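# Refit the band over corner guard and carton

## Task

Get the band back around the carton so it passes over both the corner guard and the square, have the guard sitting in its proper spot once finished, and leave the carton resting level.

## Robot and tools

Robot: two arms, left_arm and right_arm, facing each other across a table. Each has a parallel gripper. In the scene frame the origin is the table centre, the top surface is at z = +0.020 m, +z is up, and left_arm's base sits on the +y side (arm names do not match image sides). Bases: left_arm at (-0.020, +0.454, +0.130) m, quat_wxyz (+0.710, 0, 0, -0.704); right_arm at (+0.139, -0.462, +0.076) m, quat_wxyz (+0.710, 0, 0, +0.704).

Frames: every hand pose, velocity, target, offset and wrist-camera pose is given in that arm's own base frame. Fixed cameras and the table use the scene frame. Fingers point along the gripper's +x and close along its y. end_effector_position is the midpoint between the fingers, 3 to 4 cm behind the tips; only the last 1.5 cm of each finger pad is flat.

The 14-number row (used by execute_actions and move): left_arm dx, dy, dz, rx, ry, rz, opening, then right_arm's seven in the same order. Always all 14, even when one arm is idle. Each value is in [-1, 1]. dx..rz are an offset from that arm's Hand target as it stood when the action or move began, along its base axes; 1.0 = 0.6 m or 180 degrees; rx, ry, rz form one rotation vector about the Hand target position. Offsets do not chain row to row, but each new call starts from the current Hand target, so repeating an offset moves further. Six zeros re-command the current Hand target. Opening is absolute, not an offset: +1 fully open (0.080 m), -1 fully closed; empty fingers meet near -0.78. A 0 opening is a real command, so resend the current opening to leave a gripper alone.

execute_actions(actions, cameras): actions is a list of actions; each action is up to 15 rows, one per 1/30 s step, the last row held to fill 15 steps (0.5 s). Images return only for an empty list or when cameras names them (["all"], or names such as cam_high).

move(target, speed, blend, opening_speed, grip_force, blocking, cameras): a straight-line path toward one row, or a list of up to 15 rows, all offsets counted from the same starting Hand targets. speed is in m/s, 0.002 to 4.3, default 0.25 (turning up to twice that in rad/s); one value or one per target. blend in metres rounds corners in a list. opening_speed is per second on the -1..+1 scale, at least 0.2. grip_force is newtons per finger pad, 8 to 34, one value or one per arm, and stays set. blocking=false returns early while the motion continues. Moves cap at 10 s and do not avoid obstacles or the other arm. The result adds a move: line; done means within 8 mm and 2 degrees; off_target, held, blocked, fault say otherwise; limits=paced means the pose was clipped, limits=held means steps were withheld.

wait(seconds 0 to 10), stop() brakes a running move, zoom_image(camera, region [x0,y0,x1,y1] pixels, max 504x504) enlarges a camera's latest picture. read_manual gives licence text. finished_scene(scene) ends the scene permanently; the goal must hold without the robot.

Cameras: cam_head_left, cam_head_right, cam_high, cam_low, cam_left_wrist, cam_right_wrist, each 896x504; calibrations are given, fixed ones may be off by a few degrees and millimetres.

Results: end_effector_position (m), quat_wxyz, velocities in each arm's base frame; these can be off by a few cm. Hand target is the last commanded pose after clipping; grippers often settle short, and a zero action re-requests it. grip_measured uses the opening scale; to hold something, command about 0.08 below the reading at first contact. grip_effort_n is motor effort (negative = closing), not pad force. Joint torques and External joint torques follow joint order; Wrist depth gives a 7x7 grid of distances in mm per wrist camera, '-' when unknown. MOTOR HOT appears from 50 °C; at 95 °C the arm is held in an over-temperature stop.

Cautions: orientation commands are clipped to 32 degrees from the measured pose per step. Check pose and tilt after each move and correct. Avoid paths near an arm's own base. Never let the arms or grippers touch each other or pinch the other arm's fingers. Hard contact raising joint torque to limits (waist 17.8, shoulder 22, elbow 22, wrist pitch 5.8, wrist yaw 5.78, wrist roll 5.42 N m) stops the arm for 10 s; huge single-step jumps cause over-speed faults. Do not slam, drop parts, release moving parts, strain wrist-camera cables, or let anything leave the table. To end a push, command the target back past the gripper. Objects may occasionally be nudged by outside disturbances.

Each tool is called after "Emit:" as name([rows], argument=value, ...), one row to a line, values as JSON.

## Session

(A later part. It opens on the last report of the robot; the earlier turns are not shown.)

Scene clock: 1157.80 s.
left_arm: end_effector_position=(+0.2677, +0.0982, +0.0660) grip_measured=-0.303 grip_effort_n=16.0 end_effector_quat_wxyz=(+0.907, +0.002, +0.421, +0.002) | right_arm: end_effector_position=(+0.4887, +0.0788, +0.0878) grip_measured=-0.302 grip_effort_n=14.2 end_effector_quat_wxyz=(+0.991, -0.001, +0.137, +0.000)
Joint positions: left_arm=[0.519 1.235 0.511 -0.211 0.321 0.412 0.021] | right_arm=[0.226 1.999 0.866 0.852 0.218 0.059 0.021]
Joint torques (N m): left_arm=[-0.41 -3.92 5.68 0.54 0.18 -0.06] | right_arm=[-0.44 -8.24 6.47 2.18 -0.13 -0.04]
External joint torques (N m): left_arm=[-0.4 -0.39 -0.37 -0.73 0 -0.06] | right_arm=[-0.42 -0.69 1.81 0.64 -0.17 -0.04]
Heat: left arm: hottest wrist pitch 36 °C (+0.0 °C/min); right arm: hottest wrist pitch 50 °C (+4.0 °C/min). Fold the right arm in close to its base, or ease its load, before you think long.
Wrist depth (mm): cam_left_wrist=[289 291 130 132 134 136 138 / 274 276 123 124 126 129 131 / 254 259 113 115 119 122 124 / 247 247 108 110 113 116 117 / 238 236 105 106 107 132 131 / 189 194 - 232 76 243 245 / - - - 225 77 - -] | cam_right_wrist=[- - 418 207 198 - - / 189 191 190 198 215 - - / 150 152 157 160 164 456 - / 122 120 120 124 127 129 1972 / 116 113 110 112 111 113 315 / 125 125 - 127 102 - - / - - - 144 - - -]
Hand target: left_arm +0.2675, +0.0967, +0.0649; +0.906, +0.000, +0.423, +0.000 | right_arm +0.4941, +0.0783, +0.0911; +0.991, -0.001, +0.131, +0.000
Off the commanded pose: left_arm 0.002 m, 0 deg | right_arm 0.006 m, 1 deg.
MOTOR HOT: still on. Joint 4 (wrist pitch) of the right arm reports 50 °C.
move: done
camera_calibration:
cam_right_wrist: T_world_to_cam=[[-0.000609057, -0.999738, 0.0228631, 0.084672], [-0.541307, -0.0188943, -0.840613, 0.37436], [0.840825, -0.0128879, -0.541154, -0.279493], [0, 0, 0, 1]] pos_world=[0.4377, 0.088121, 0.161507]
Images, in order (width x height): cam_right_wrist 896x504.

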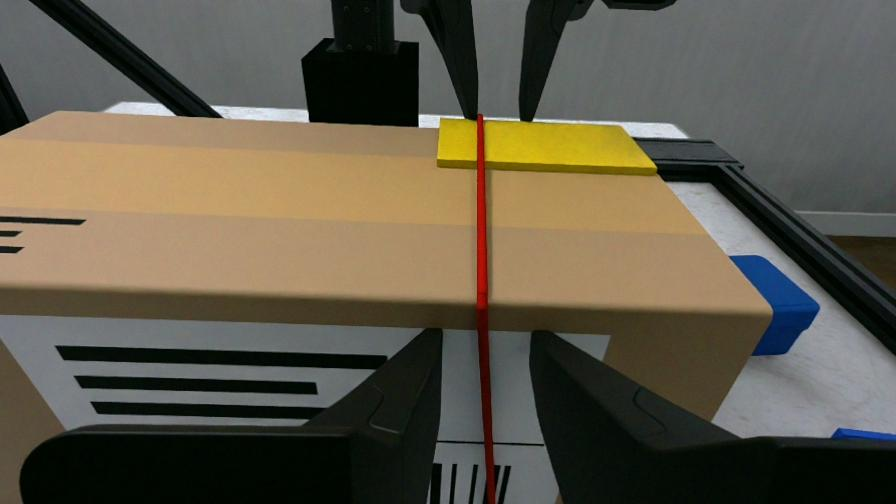

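Emit:
move(target=[0, 0, 0, 0, 0, 0, -0.3, 0.005, 0, 0, 0, 0, 0, -0.3], speed=0.03, cameras=["cam_right_wrist"])

Emit:
zoom_image(camera="cam_right_wrist", region=[340, 180, 640, 480])

Scene clock: 1165.20 s.
left_arm: end_effector_position=(+0.2676, +0.0981, +0.0659) grip_measured=-0.303 grip_effort_n=16.0 end_effector_quat_wxyz=(+0.907, +0.002, +0.421, +0.002) | right_arm: end_effector_position=(+0.4893, +0.0790, +0.0875) grip_measured=-0.302 grip_effort_n=13.7 end_effector_quat_wxyz=(+0.990, -0.002, +0.138, +0.000)
Joint positions: left_arm=[0.519 1.235 0.511 -0.212 0.321 0.412 0.021] | right_arm=[0.226 2 0.869 0.847 0.218 0.059 0.021]
Joint torques (N m): left_arm=[-0.39 -3.93 5.67 0.55 0.19 -0.06] | right_arm=[-0.59 -7.44 7.54 2.15 -0.18 -0.04]
External joint torques (N m): left_arm=[-0.39 -0.43 -0.31 -0.7 0.01 -0.06] | right_arm=[-0.53 0.33 2.76 0.55 -0.23 -0.04]
Heat: left arm: hottest wrist pitch 36 °C (+0.0 °C/min); right arm: hottest wrist pitch 50 °C (+2.0 °C/min). Fold the right arm in close to its base, or ease its load, before you think long.
Wrist depth (mm): cam_left_wrist=[288 293 130 132 133 136 139 / 274 274 123 124 126 128 131 / 254 257 113 115 119 122 125 / 248 247 108 109 113 116 118 / 237 236 105 106 107 133 131 / 190 194 - 231 76 244 245 / - - - 224 77 - -] | cam_right_wrist=[- - 420 225 199 - - / 185 191 193 192 208 - - / 156 151 155 161 164 168 - / 122 120 117 124 126 135 1790 / 115 112 112 110 111 113 - / 128 124 - 127 103 248 262 / - - - 143 - - -]
Hand target: left_arm +0.2675, +0.0967, +0.0649; +0.906, +0.000, +0.423, +0.000 | right_arm +0.4970, +0.0783, +0.0910; +0.991, -0.001, +0.131, +0.000
Off the commanded pose: left_arm 0.002 m, 0 deg | right_arm 0.009 m, 1 deg.
MOTOR HOT: still on. Joint 4 (wrist pitch) of the right arm reports 50 °C.
move: off_target (right_arm)
camera_calibration:
cam_right_wrist: T_world_to_cam=[[-0.000134001, -0.99972, 0.0236704, 0.0845344], [-0.54354, -0.0197957, -0.83915, 0.375541], [0.839384, -0.0129782, -0.543385, -0.279217], [0, 0, 0, 1]] pos_world=[0.438503, 0.0883211, 0.161412]
Images, in order (width x height): cam_right_wrist 896x504.

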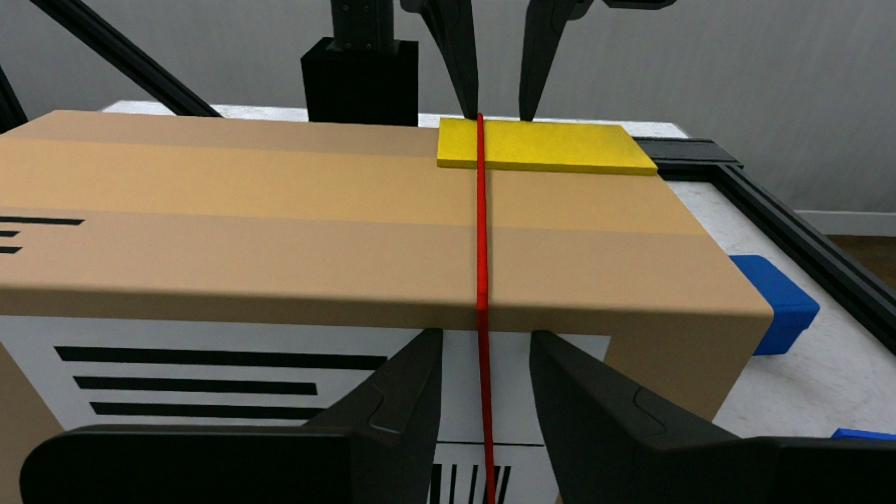

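Scaled by 1.680 from the camera's 896x504 image, which has a finer 1280x720 frame.

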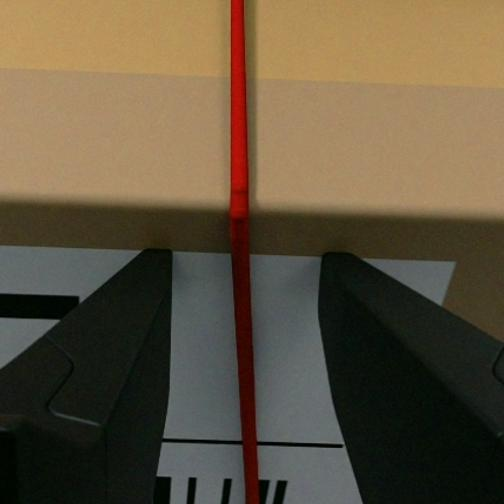

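Emit:
move(target=[0, 0, 0, 0, 0, 0, -0.3, -0.002, 0, 0, 0, 0, 0, -1.0], speed=0.03, opening_speed=0.6, cameras=["cam_right_wrist"])

Emit:
zoom_image(camera="cam_right_wrist", region=[340, 180, 640, 480])

Scene clock: 1177.03 s.
left_arm: end_effector_position=(+0.2676, +0.0981, +0.0659) grip_measured=-0.303 grip_effort_n=16.0 end_effector_quat_wxyz=(+0.907, +0.002, +0.421, +0.002) | right_arm: end_effector_position=(+0.4892, +0.0792, +0.0856) grip_measured=-0.771 grip_effort_n=-35.6 end_effector_quat_wxyz=(+0.990, -0.002, +0.140, +0.001)
Joint positions: left_arm=[0.519 1.235 0.511 -0.212 0.321 0.412 0.021] | right_arm=[0.226 2.003 0.869 0.846 0.216 0.058 0]
Joint torques (N m): left_arm=[-0.36 -3.92 5.65 0.55 0.2 -0.06] | right_arm=[-0.54 -8.29 6.99 2.44 -0.09 -0.03]
External joint torques (N m): left_arm=[-0.35 -0.48 -0.27 -0.68 0.02 -0.06] | right_arm=[-0.5 -0.49 2.18 0.83 -0.13 -0.03]
Motor temperatures (°C): left_arm=[21 27 34 36 27 26] | right_arm=[23 42 46 49 24 27]
Heat: left arm: hottest wrist pitch 36 °C (+0.0 °C/min); right arm: hottest wrist pitch 49 °C (-1.0 °C/min). Fold the right arm in close to its base, or ease its load, before you think long.
Wrist depth (mm): cam_left_wrist=[285 291 130 132 133 137 138 / 273 275 122 124 126 129 131 / 258 261 113 115 119 122 124 / 249 247 108 110 113 116 117 / 236 236 105 106 107 133 131 / 190 194 - 232 76 244 245 / - - - 224 77 - -] | cam_right_wrist=[- - - 215 200 1629 - / 179 182 188 187 195 1803 - / 142 143 148 152 156 173 - / 116 115 116 118 122 129 388 / 116 113 110 112 111 111 263 / 129 129 128 - 81 130 - / - - - - - - -]
Hand target: left_arm +0.2675, +0.0967, +0.0649; +0.906, +0.000, +0.423, +0.000 | right_arm +0.4959, +0.0783, +0.0911; +0.991, -0.001, +0.131, +0.000
Off the commanded pose: left_arm 0.002 m, 0 deg | right_arm 0.009 m, 1 deg.
MOTOR HOT: still on. Joint 4 (wrist pitch) of the right arm reports 49 °C.
move: off_target (right_arm)
camera_calibration:
cam_right_wrist: T_world_to_cam=[[0.001584, -0.999695, 0.0246376, 0.0838626], [-0.547325, -0.0214864, -0.836644, 0.375647], [0.836919, -0.0121595, -0.547192, -0.27869], [0, 0, 0, 1]] pos_world=[0.438709, 0.0885196, 0.15972]
Images, in order (width x height): cam_right_wrist 896x504.

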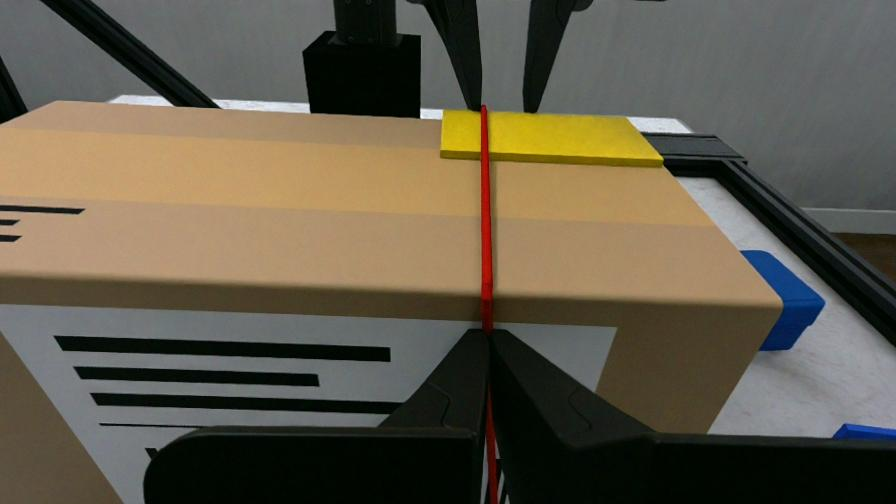

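Scaled by 1.680 from the camera's 896x504 image, which has a finer 1280x720 frame.

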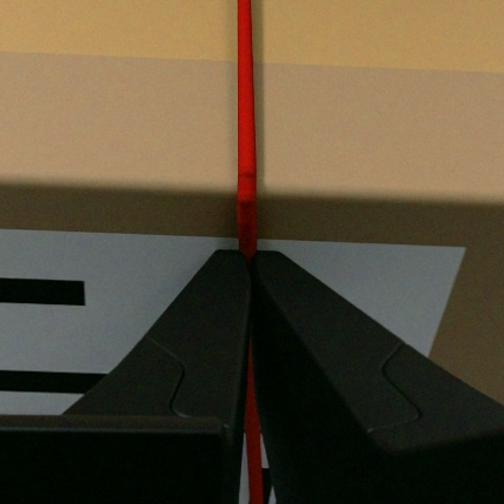

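Emit:
move(target=[0, 0, 0, 0, 0, 0, -0.3, -0.018, 0, 0.003, 0, 0, 0, -1.0], speed=0.04, cameras=["cam_right_wrist"])

Emit:
zoom_image(camera="cam_right_wrist", region=[340, 180, 640, 480])

Scene clock: 1183.63 s.
left_arm: end_effector_position=(+0.2676, +0.0981, +0.0659) grip_measured=-0.303 grip_effort_n=16.0 end_effector_quat_wxyz=(+0.907, +0.002, +0.421, +0.002) | right_arm: end_effector_position=(+0.4866, +0.0786, +0.0849) grip_measured=-0.772 grip_effort_n=-32.8 end_effector_quat_wxyz=(+0.990, -0.002, +0.139, +0.001)
Joint positions: left_arm=[0.519 1.235 0.511 -0.212 0.321 0.412 0.021] | right_arm=[0.226 1.999 0.856 0.857 0.216 0.058 0]
Joint torques (N m): left_arm=[-0.37 -3.96 5.69 0.55 0.19 -0.06] | right_arm=[-0.01 -11.95 3.47 2.41 0.16 0.02]
External joint torques (N m): left_arm=[-0.37 -0.52 -0.23 -0.67 0.01 -0.06] | right_arm=[-0.01 -4.27 -1.24 0.83 0.12 0.01]
Heat: left arm: hottest wrist pitch 36 °C (+0.0 °C/min); right arm: hottest wrist pitch 49 °C (-2.0 °C/min). Fold the right arm in close to its base, or ease its load, before you think long.
Wrist depth (mm): cam_left_wrist=[288 291 130 132 133 137 138 / 274 276 122 124 127 128 131 / 254 257 113 115 119 122 125 / 248 248 108 109 113 116 117 / 238 237 105 106 107 133 131 / 189 194 - 231 76 - 246 / - - - 224 77 - -] | cam_right_wrist=[- 1816 425 217 195 - - / 180 184 - 186 193 - - / 142 144 148 153 155 150 1884 / 117 115 116 118 122 129 388 / 119 116 112 112 114 114 287 / 132 132 131 - 81 134 263 / - - - - - - -]
Hand target: left_arm +0.2675, +0.0967, +0.0649; +0.906, +0.000, +0.423, +0.000 | right_arm +0.4851, +0.0783, +0.0928; +0.991, -0.001, +0.131, +0.000
Off the commanded pose: left_arm 0.002 m, 0 deg | right_arm 0.008 m, 1 deg.
MOTOR HOT: still on. Joint 4 (wrist pitch) of the right arm reports 49 °C.
move: done
camera_calibration:
cam_right_wrist: T_world_to_cam=[[0.00154829, -0.999704, 0.0242795, 0.0833598], [-0.546117, -0.0211845, -0.837441, 0.373057], [0.837708, -0.0119629, -0.545988, -0.277428], [0, 0, 0, 1]] pos_world=[0.436007, 0.0879193, 0.158917]
Images, in order (width x height): cam_right_wrist 896x504.

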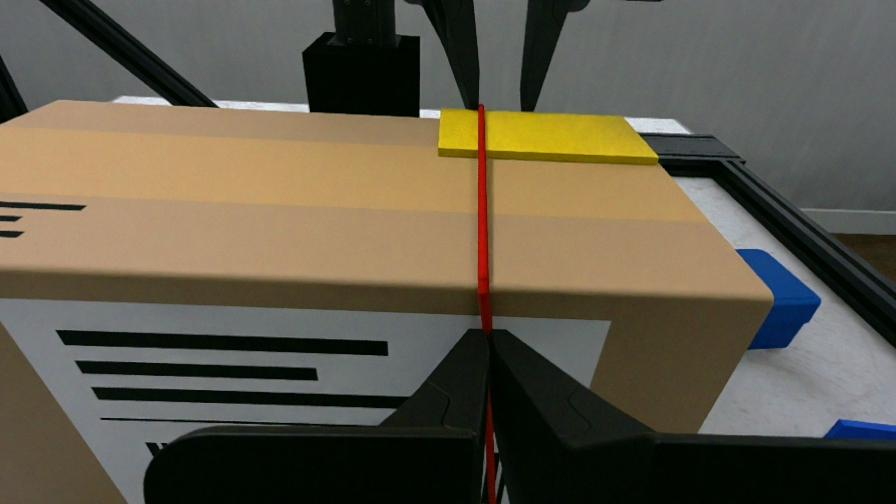

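Scaled by 1.680 from the camera's 896x504 image, which has a finer 1280x720 frame.

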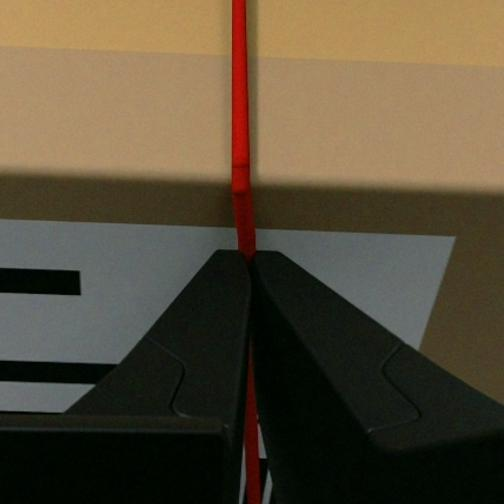

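Emit:
move([
  [0, 0, 0, 0, 0, 0, -0.3, -0.012, 0, 0.004, 0, 0, 0, -1.0],
  [0, 0, 0, 0, 0, 0, -0.3, -0.012, -0.02, 0.004, 0, 0, 0, -1.0],
], speed=0.04, blend=0.002, cameras=["cam_right_wrist", "cam_low"])

Emit:
zoom_image(camera="cam_right_wrist", region=[340, 180, 640, 480])

Scene clock: 1192.97 s.
left_arm: end_effector_position=(+0.2676, +0.0981, +0.0659) grip_measured=-0.303 grip_effort_n=16.0 end_effector_quat_wxyz=(+0.907, +0.002, +0.421, +0.002) | right_arm: end_effector_position=(+0.4788, +0.0697, +0.0856) grip_measured=-0.772 grip_effort_n=-31.9 end_effector_quat_wxyz=(+0.990, -0.002, +0.142, +0.003)
Joint positions: left_arm=[0.519 1.235 0.511 -0.212 0.321 0.412 0.021] | right_arm=[0.204 1.969 0.816 0.864 0.191 0.053 0]
Joint torques (N m): left_arm=[-0.39 -3.94 5.65 0.55 0.18 -0.06] | right_arm=[-0.64 -12.13 3.38 2.59 0.05 -0.04]
External joint torques (N m): left_arm=[-0.38 -0.37 -0.47 -0.74 0 -0.07] | right_arm=[-0.61 -4.72 -1.3 1 0.01 -0.05]
Heat: left arm: hottest wrist pitch 36 °C (+0.0 °C/min); right arm: hottest wrist pitch 50 °C (-2.0 °C/min). Fold the right arm in close to its base, or ease its load, before you think long.
Wrist depth (mm): cam_left_wrist=[288 292 130 132 133 137 138 / 273 276 123 124 127 129 131 / 255 257 113 115 119 122 125 / 248 247 108 110 113 116 117 / 238 236 105 106 107 132 132 / 189 194 - 232 76 244 246 / - - - 224 77 - -] | cam_right_wrist=[- - 429 201 245 - - / 181 185 194 - 1790 1426 - / 144 145 149 153 155 436 - / 119 118 118 118 122 136 1972 / 124 130 127 122 122 271 - / 146 145 145 - 80 - 261 / - - - - - - -]
Hand target: left_arm +0.2675, +0.0967, +0.0649; +0.906, +0.000, +0.423, +0.000 | right_arm +0.4779, +0.0663, +0.0953; +0.991, -0.001, +0.131, +0.000
Off the commanded pose: left_arm 0.002 m, 0 deg | right_arm 0.010 m, 1 deg.
MOTOR HOT: still on. Joint 4 (wrist pitch) of the right arm reports 50 °C.
move: off_target (right_arm); blend cut to 0 m at target 1
camera_calibration:
cam_right_wrist: T_world_to_cam=[[0.00564574, -0.99971, 0.0233936, 0.0726298], [-0.549767, -0.0226443, -0.835011, 0.370906], [0.835299, -0.00814677, -0.549736, -0.269382], [0, 0, 0, 1]] pos_world=[0.428516, 0.0788131, 0.159922]
Images, in order (width x height): cam_low 896x504, cam_right_wrist 896x504.

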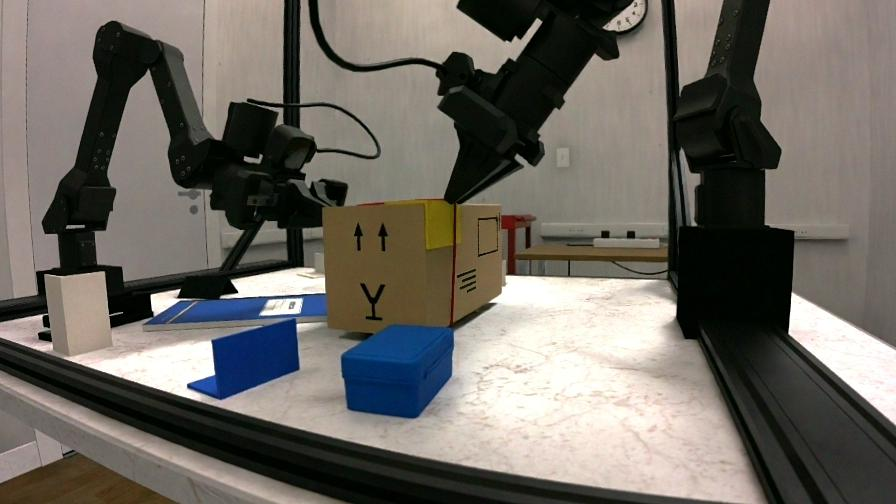

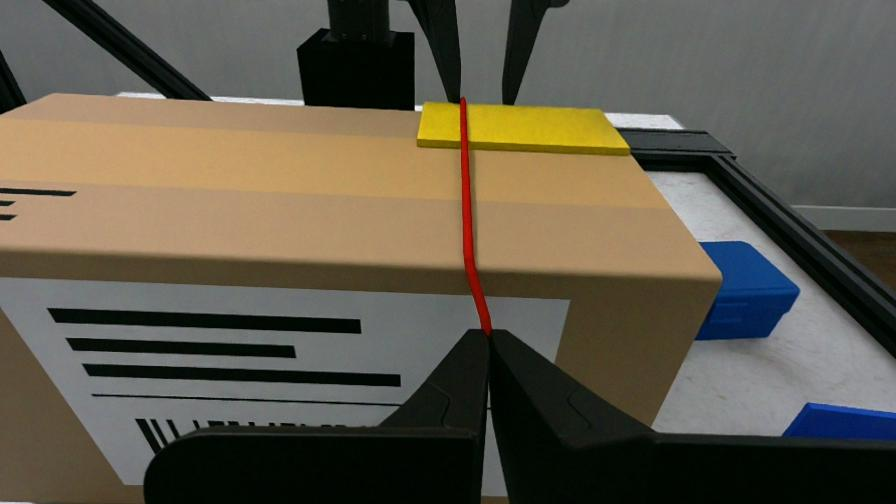

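Scaled by 1.680 from the camera's 896x504 image, which has a finer 1280x720 frame.

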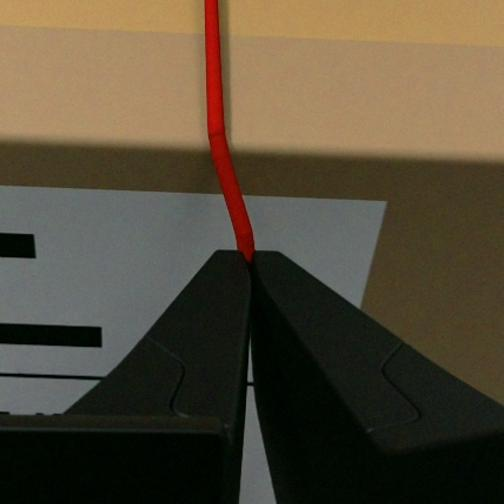

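Emit:
move(target=[0, 0, 0, 0, 0, 0, -0.3, -0.002, 0.002, 0.042, 0, 0, 0, -1.0], speed=0.05, cameras=["cam_right_wrist", "cam_low"])

Emit:
zoom_image(camera="cam_right_wrist", region=[340, 180, 640, 480])

Scene clock: 1209.37 s.
left_arm: end_effector_position=(+0.2676, +0.0981, +0.0659) grip_measured=-0.303 grip_effort_n=16.0 end_effector_quat_wxyz=(+0.907, +0.002, +0.421, +0.002) | right_arm: end_effector_position=(+0.4728, +0.0685, +0.0974) grip_measured=-0.772 grip_effort_n=-30.9 end_effector_quat_wxyz=(+0.987, -0.006, +0.158, +0.002)
Joint positions: left_arm=[0.519 1.235 0.511 -0.212 0.321 0.412 0.021] | right_arm=[0.204 1.895 0.816 0.755 0.191 0.053 0]
Joint torques (N m): left_arm=[-0.39 -3.92 5.64 0.55 0.2 -0.06] | right_arm=[-0.23 -13.37 6.02 2.79 0.2 0.01]
External joint torques (N m): left_arm=[-0.38 -0.4 -0.35 -0.7 0.02 -0.06] | right_arm=[-0.26 -6.2 1.09 1.22 0.16 0]
Motor temperatures (°C): left_arm=[21 27 34 36 27 26] | right_arm=[23 48 42 48 24 27]
Heat: left arm: hottest wrist pitch 36 °C (+0.0 °C/min); right arm: hottest shoulder 48 °C (+4.0 °C/min). Fold the right arm in close to its base, or ease its load, before you think long.
Wrist depth (mm): cam_left_wrist=[287 292 130 131 133 137 138 / 269 275 123 125 126 129 131 / 254 256 113 113 119 122 124 / 248 248 108 110 112 116 118 / 237 236 105 106 107 133 131 / 189 194 - 230 76 243 246 / - - - 224 77 - -] | cam_right_wrist=[- - 435 212 - - 1672 / 190 200 203 205 206 - - / 162 161 164 166 165 - 1884 / 127 128 132 134 136 149 1972 / 138 137 136 129 134 - 318 / 165 164 154 - 146 - - / - - - - - - -]
Hand target: left_arm +0.2675, +0.0967, +0.0649; +0.906, +0.000, +0.423, +0.000 | right_arm +0.4767, +0.0675, +0.1204; +0.991, -0.001, +0.131, +0.000
Off the commanded pose: left_arm 0.002 m, 0 deg | right_arm 0.023 m, 3 deg.
MOTOR HOT: still on. Joint 2 (shoulder) of the right arm reports 48 °C.
move: off_target (right_arm)
camera_calibration:
cam_right_wrist: T_world_to_cam=[[0.00654365, -0.999524, 0.0301481, 0.0699765], [-0.577831, -0.0283853, -0.815663, 0.389155], [0.81613, -0.0120831, -0.577742, -0.24584], [0, 0, 0, 1]] pos_world=[0.425045, 0.078019, 0.173278]
Images, in order (width x height): cam_low 896x504, cam_right_wrist 896x504.

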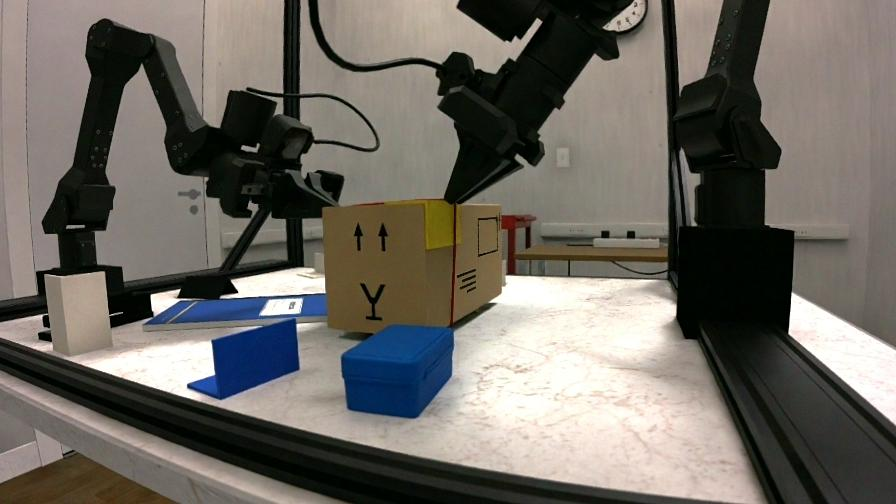

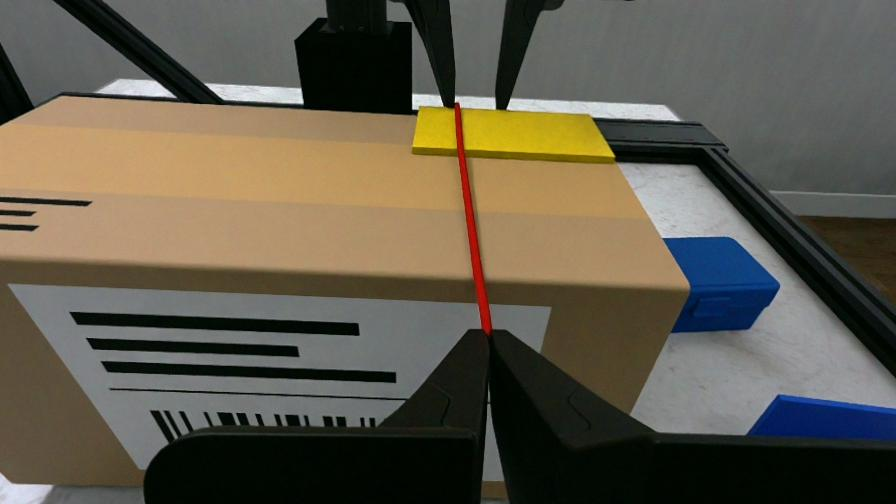

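Scaled by 1.680 from the camera's 896x504 image, which has a finer 1280x720 frame.

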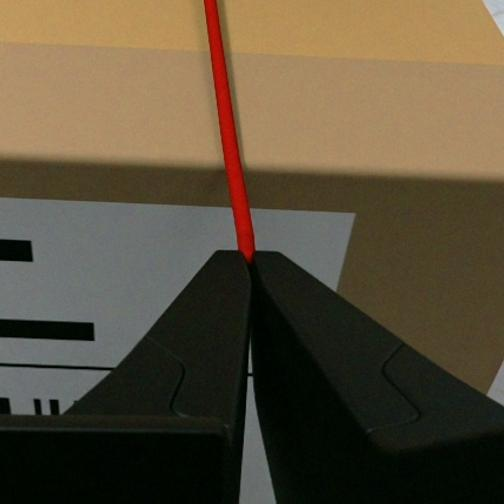

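Emit:
move([
  [0, 0, 0, 0, 0, 0, -0.3, 0, 0.009, -0.03, 0, 0, 0, -1.0],
  [0, 0, 0, 0, 0, 0, -0.3, 0.02, 0.009, -0.05, 0, 0, 0, -1.0],
], speed=0.05, blend=0.002, cameras=["cam_right_wrist", "cam_low"])

Emit:
zoom_image(camera="cam_right_wrist", region=[340, 180, 640, 480])

Scene clock: 1228.07 s.
left_arm: end_effector_position=(+0.2676, +0.0981, +0.0659) grip_measured=-0.303 grip_effort_n=16.0 end_effector_quat_wxyz=(+0.907, +0.002, +0.421, +0.002) | right_arm: end_effector_position=(+0.4837, +0.0721, +0.0845) grip_measured=-0.772 grip_effort_n=-31.4 end_effector_quat_wxyz=(+0.990, -0.004, +0.141, -0.001)
Joint positions: left_arm=[0.519 1.235 0.511 -0.212 0.321 0.412 0.021] | right_arm=[0.211 1.988 0.839 0.86 0.206 0.053 0]
Joint torques (N m): left_arm=[-0.4 -3.91 5.64 0.54 0.19 -0.05] | right_arm=[-0.15 -8.59 6.18 2.71 -0.08 0.06]
External joint torques (N m): left_arm=[-0.4 -0.39 -0.41 -0.73 0.02 -0.05] | right_arm=[-0.12 -0.93 1.44 1.11 -0.13 0.06]
Heat: left arm: hottest wrist pitch 36 °C (+0.0 °C/min); right arm: hottest wrist pitch 49 °C (-1.0 °C/min). Fold the right arm in close to its base, or ease its load, before you think long.
Wrist depth (mm): cam_left_wrist=[288 292 131 131 134 137 138 / 273 276 122 124 127 128 131 / 254 257 113 115 119 122 124 / 248 247 108 110 112 116 118 / 238 226 105 106 107 132 131 / 190 194 - 231 76 245 245 / - - - 224 77 - -] | cam_right_wrist=[1521 - 424 201 - 1539 - / 184 182 186 191 - - - / 139 141 145 150 147 458 1578 / - 112 114 117 124 117 1741 / 122 119 119 116 119 118 297 / 140 140 136 - 81 250 261 / - - - - - - -]
Hand target: left_arm +0.2675, +0.0967, +0.0649; +0.906, +0.000, +0.423, +0.000 | right_arm +0.4887, +0.0730, +0.0905; +0.991, -0.001, +0.131, +0.000
Off the commanded pose: left_arm 0.002 m, 0 deg | right_arm 0.008 m, 1 deg.
MOTOR HOT: still on. Joint 4 (wrist pitch) of the right arm reports 49 °C.
move: done; blend cut to 0 m at target 1
camera_calibration:
cam_right_wrist: T_world_to_cam=[[-0.00174437, -0.99962, 0.0275051, 0.0781886], [-0.54884, -0.0220353, -0.835637, 0.372227], [0.835926, -0.0165536, -0.548593, -0.27392], [0, 0, 0, 1]] pos_world=[0.433406, 0.0818267, 0.158626]
Images, in order (width x height): cam_low 896x504, cam_right_wrist 896x504.

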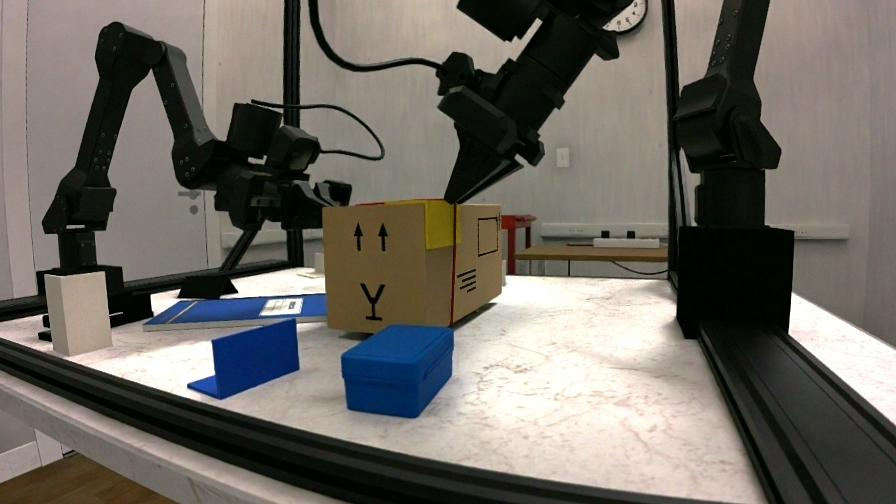

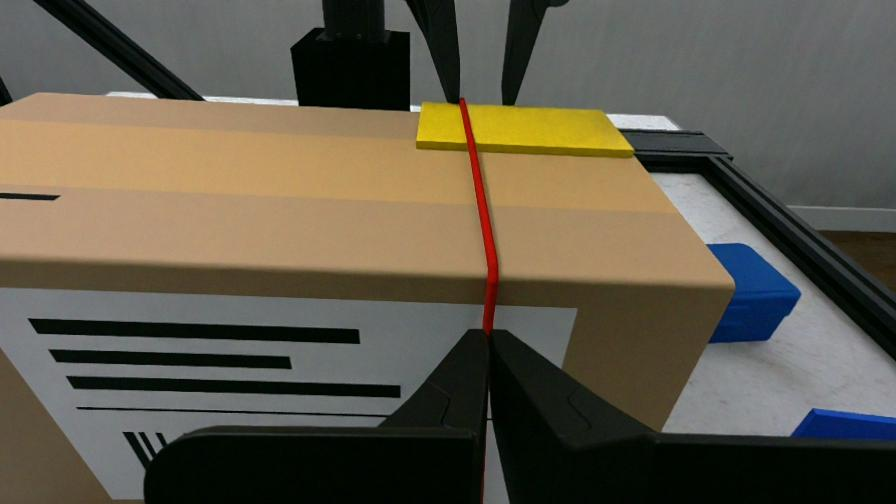

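Scaled by 1.680 from the camera's 896x504 image, which has a finer 1280x720 frame.

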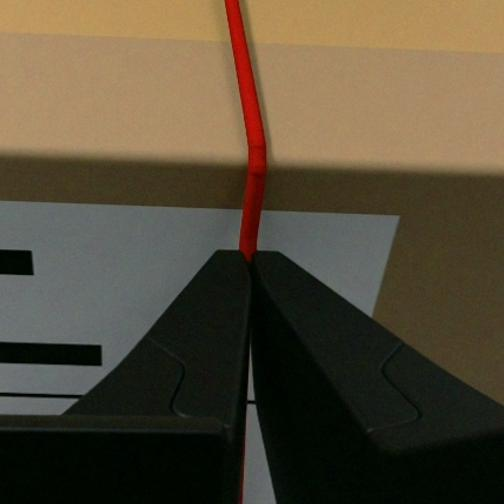

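Emit:
move([
  [0, 0, 0, 0, 0, 0, -0.3, 0.008, 0, -0.001, 0, 0, 0, -1.0],
  [0, 0, 0, 0, 0, 0, -0.3, 0.008, 0, -0.001, 0, 0, 0, -0.4],
], speed=0.04, opening_speed=0.4, cameras=["cam_right_wrist", "cam_left_wrist", "cam_low"])

Emit:
zoom_image(camera="cam_right_wrist", region=[340, 80, 740, 480])

Emit:
zoom_image(camera="cam_left_wrist", region=[340, 0, 640, 400])

Scene clock: 1239.80 s.
left_arm: end_effector_position=(+0.2676, +0.0981, +0.0659) grip_measured=-0.303 grip_effort_n=16.0 end_effector_quat_wxyz=(+0.907, +0.002, +0.421, +0.002) | right_arm: end_effector_position=(+0.4887, +0.0725, +0.0846) grip_measured=-0.403 grip_effort_n=15.1 end_effector_quat_wxyz=(+0.990, -0.003, +0.139, -0.001)
Joint positions: left_arm=[0.519 1.235 0.511 -0.212 0.321 0.412 0.021] | right_arm=[0.209 2.003 0.859 0.858 0.204 0.053 0.017]
Joint torques (N m): left_arm=[-0.39 -3.93 5.64 0.56 0.18 -0.06] | right_arm=[-0.21 -8.84 6.27 2.43 -0.09 0.05]
External joint torques (N m): left_arm=[-0.39 -0.43 -0.4 -0.71 0 -0.06] | right_arm=[-0.2 -1.26 1.64 0.87 -0.13 0.04]
Heat: left arm: hottest wrist pitch 36 °C (+0.0 °C/min); right arm: hottest wrist pitch 50 °C (+1.0 °C/min). Fold the right arm in close to its base, or ease its load, before you think long.
Wrist depth (mm): cam_left_wrist=[288 289 130 131 133 136 138 / 273 278 122 124 127 129 131 / 254 257 113 115 119 122 125 / 249 248 108 110 113 116 118 / 238 236 105 106 107 133 131 / 190 194 - 231 76 244 245 / - - - 221 77 - -] | cam_right_wrist=[- - 417 196 234 - - / 187 180 188 193 192 - - / 140 142 146 151 154 430 - / 107 113 114 117 121 117 1829 / 116 113 110 109 109 112 293 / 129 125 125 128 95 127 258 / - - - 145 - - -]
Hand target: left_arm +0.2675, +0.0967, +0.0649; +0.906, +0.000, +0.423, +0.000 | right_arm +0.4935, +0.0729, +0.0900; +0.991, -0.001, +0.131, +0.000
Off the commanded pose: left_arm 0.002 m, 0 deg | right_arm 0.007 m, 1 deg.
MOTOR HOT: still on. Joint 4 (wrist pitch) of the right arm reports 50 °C.
move: done
camera_calibration:
cam_left_wrist: T_world_to_cam=[[-0.0183396, -0.997403, 0.0696503, 0.0991994], [-0.938936, -0.00675932, -0.344026, 0.303251], [0.343603, -0.0717064, -0.936373, 0.0540362], [0, 0, 0, 1]] pos_world=[0.267985, 0.104866, 0.148015]
cam_right_wrist: T_world_to_cam=[[-0.00156577, -0.999658, 0.02611, 0.0786415], [-0.545879, -0.0210222, -0.8376, 0.373737], [0.837862, -0.0155644, -0.54566, -0.27924], [0, 0, 0, 1]] pos_world=[0.438103, 0.0821251, 0.158619]
Images, in order (width x height): cam_low 896x504, cam_left_wrist 896x504, cam_right_wrist 896x504.

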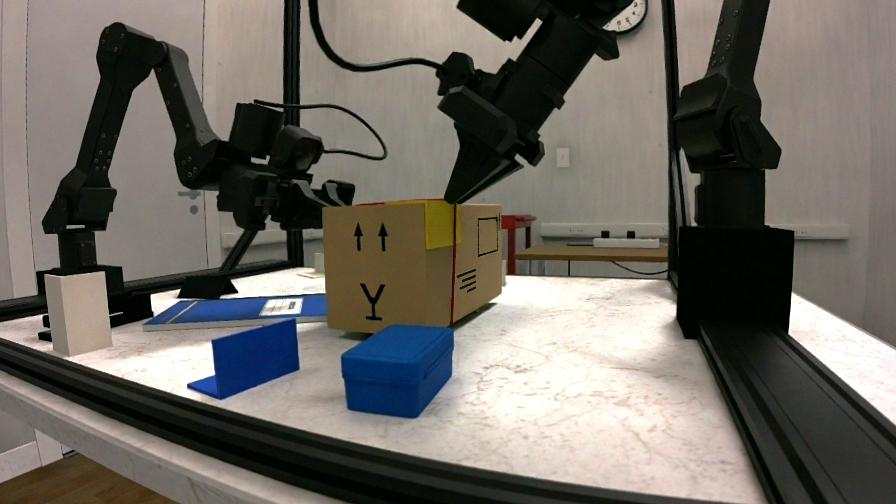

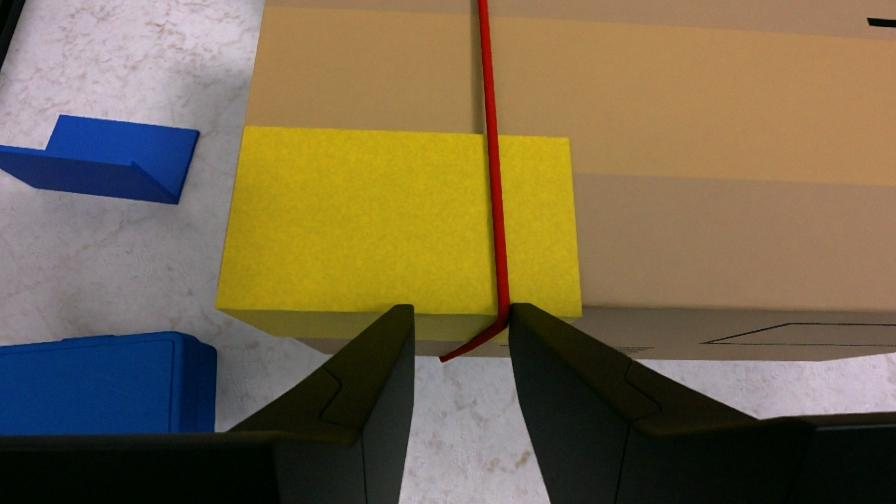

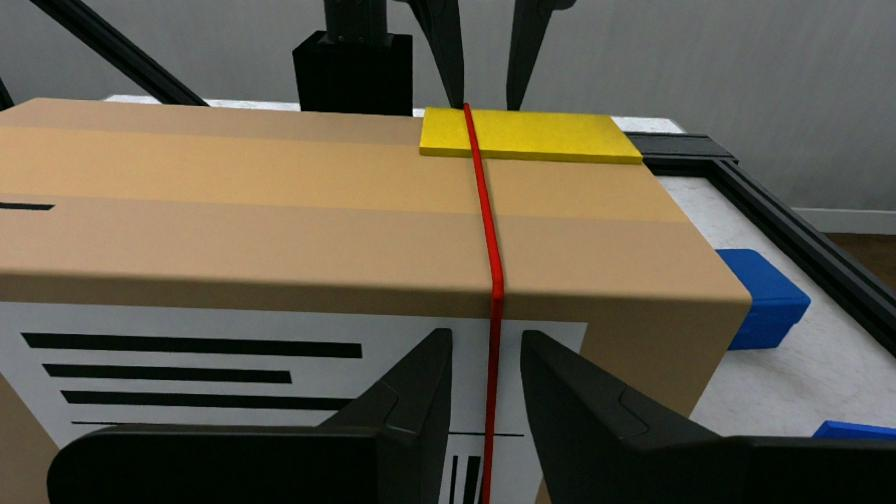

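Scaled by 1.260 from the camera's 896x504 image, which has a finer 1280x720 frame.

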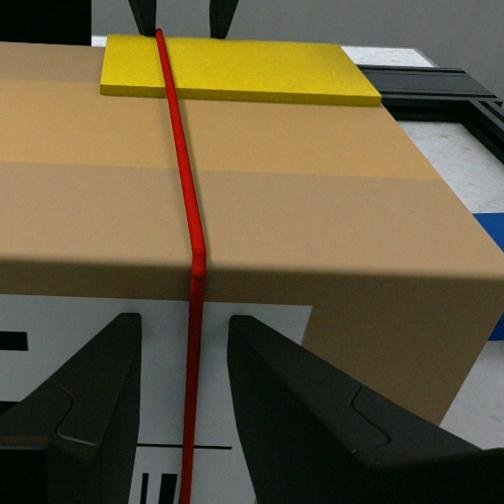

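Scaled by 1.260 from the camera's 896x504 image, which has a finer 1280x720 frame.

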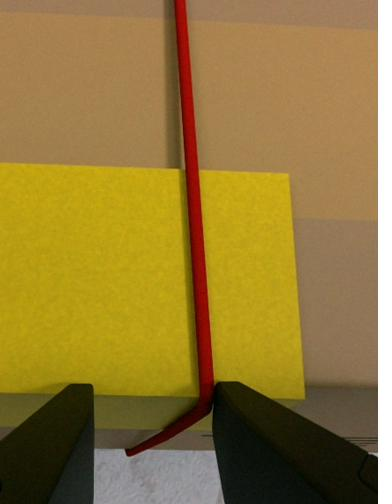

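Emit:
move([
  [-0.02, 0, 0.028, 0, 0, 0, -0.3, -0.03, 0, 0, 0, 0, 0, -0.4],
  [-0.067, 0, 0.083, 0, 0, 0, -0.3, -0.117, 0, 0.03, 0, 0, 0, -0.4],
], speed=[0.04, 0.12], blend=0.005, cameras=["all"])

Emit:
zoom_image(camera="cam_right_wrist", region=[250, 0, 750, 440])

Emit:
zoom_image(camera="cam_left_wrist", region=[250, 0, 750, 440])

Emit:
zoom_image(camera="cam_low", region=[310, 180, 520, 350])

Scene clock: 1269.53 s.
left_arm: end_effector_position=(+0.2252, +0.0950, +0.1077) grip_measured=-0.303 grip_effort_n=15.1 end_effector_quat_wxyz=(+0.902, -0.006, +0.432, -0.001) | right_arm: end_effector_position=(+0.4250, +0.0721, +0.1022) grip_measured=-0.402 grip_effort_n=15.1 end_effector_quat_wxyz=(+0.990, -0.004, +0.137, +0.000)
Joint positions: left_arm=[0.633 0.999 0.585 -0.584 0.385 0.51 0.021] | right_arm=[0.253 1.766 0.608 0.873 0.245 0.062 0.017]
Joint torques (N m): left_arm=[0.31 -4.06 7.64 0.56 0.41 0.18] | right_arm=[0.36 -9.8 3.65 2.21 0.19 0.16]
External joint torques (N m): left_arm=[0.31 -1.73 1.18 -0.62 0.19 0.18] | right_arm=[0.32 -3.71 -1.06 0.61 0.15 0.16]
Heat: left arm: hottest wrist pitch 36 °C (+0.0 °C/min); right arm: hottest wrist pitch 52 °C (+4.0 °C/min). Fold the right arm in close to its base, or ease its load, before you think long.
Wrist depth (mm): cam_left_wrist=[321 327 176 178 183 187 192 / 313 313 163 166 174 177 181 / 295 299 157 159 166 169 173 / 282 261 248 219 215 212 209 / 234 239 283 284 292 297 302 / 259 261 - 269 76 289 292 / - - - 263 77 - -] | cam_right_wrist=[- - 447 - - - 1558 / - 239 247 - - - 1790 / 184 185 193 198 204 - - / 178 178 178 178 177 343 2019 / 201 205 200 194 193 - 333 / 229 228 - 214 - 277 268 / - - - - - - -]
Hand target: left_arm +0.2273, +0.0968, +0.1147; +0.906, +0.000, +0.423, +0.000 | right_arm +0.4233, +0.0730, +0.1079; +0.991, -0.001, +0.131, +0.000
Off the commanded pose: left_arm 0.008 m, 1 deg | right_arm 0.006 m, 1 deg.
MOTOR HOT: still on. Joint 4 (wrist pitch) of the right arm reports 52 °C.
move: done
camera_calibration:
cam_left_wrist: T_world_to_cam=[[-0.0149337, -0.996167, 0.0861891, 0.0896746], [-0.946898, -0.0135995, -0.321247, 0.277806], [0.321188, -0.0864096, -0.943065, 0.114666], [0, 0, 0, 1]] pos_world=[0.227564, 0.103017, 0.189653]
cam_right_wrist: T_world_to_cam=[[0.0000582478, -0.999609, 0.0279695, 0.0767474], [-0.542951, -0.0235194, -0.839435, 0.352796], [0.839764, -0.0151371, -0.54274, -0.21739], [0, 0, 0, 1]] pos_world=[0.374102, 0.0817243, 0.176017]

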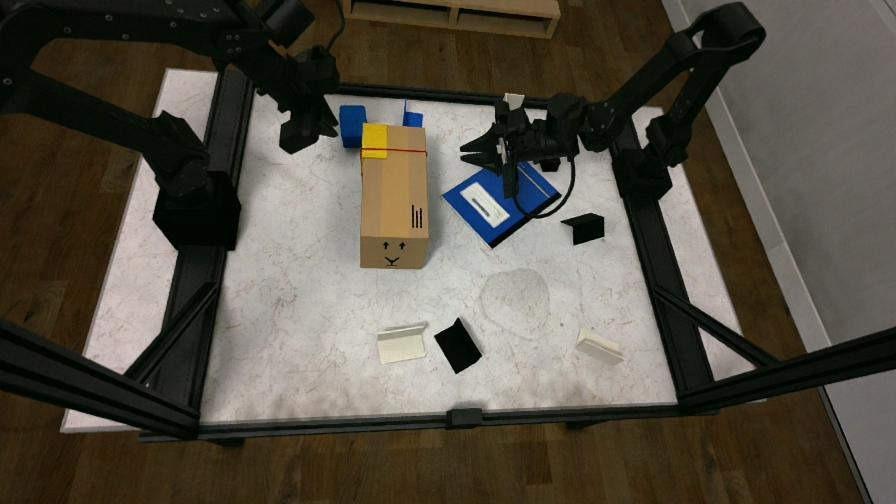

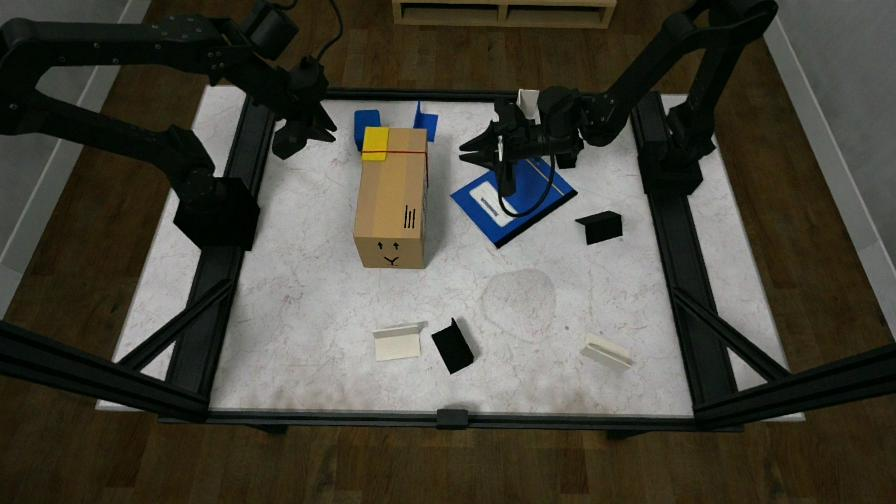

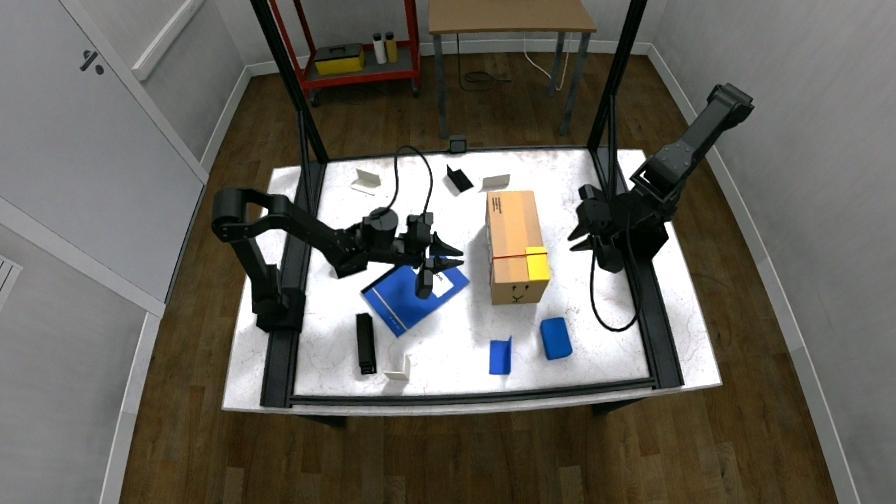

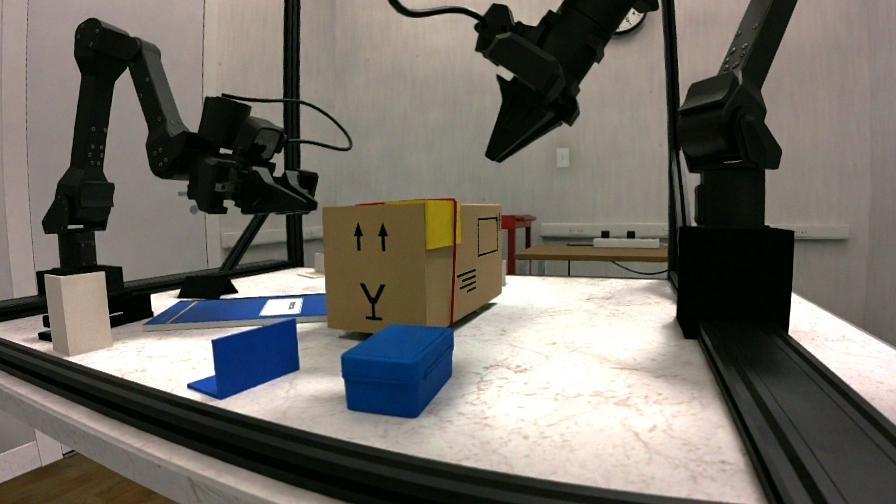

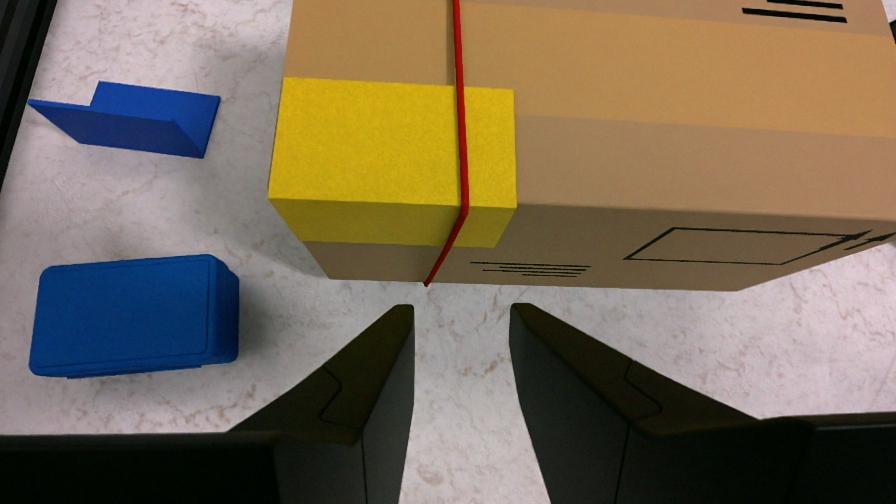

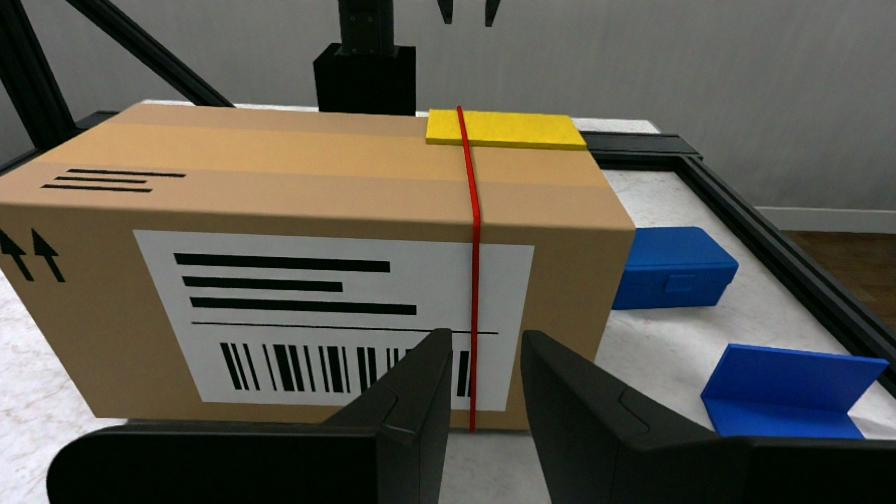

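Scaled by 1.008 from the camera's 896x504 image, which has a finer 1280x720 frame.

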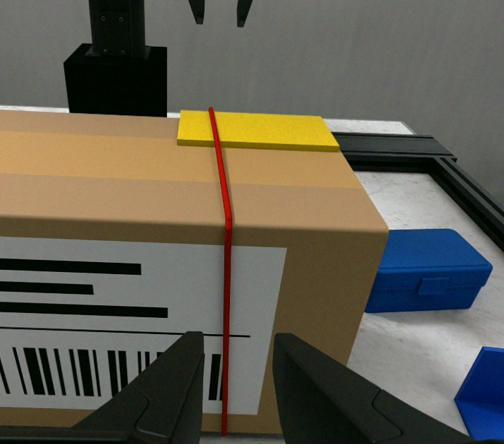

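Scaled by 1.008 from the camera's 896x504 image, which has a finer 1280x720 frame.

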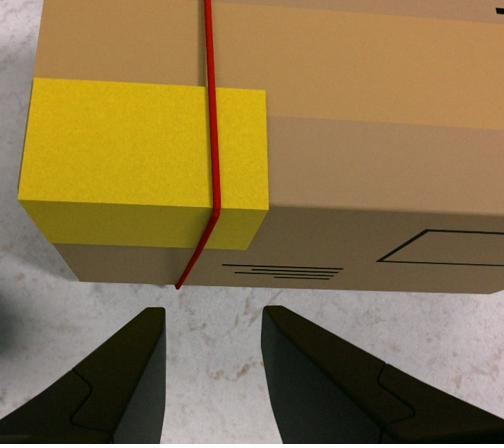

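Scaled by 2.400 from the camera's 896x504 image, which has a finer 1280x720 frame.

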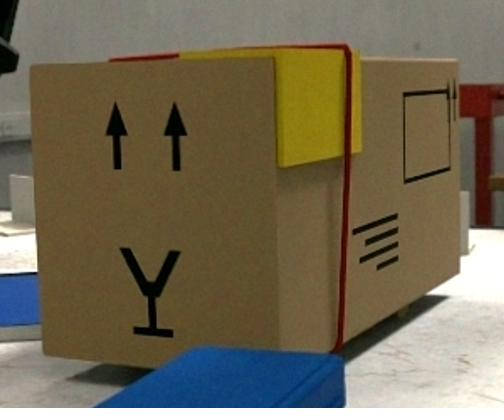

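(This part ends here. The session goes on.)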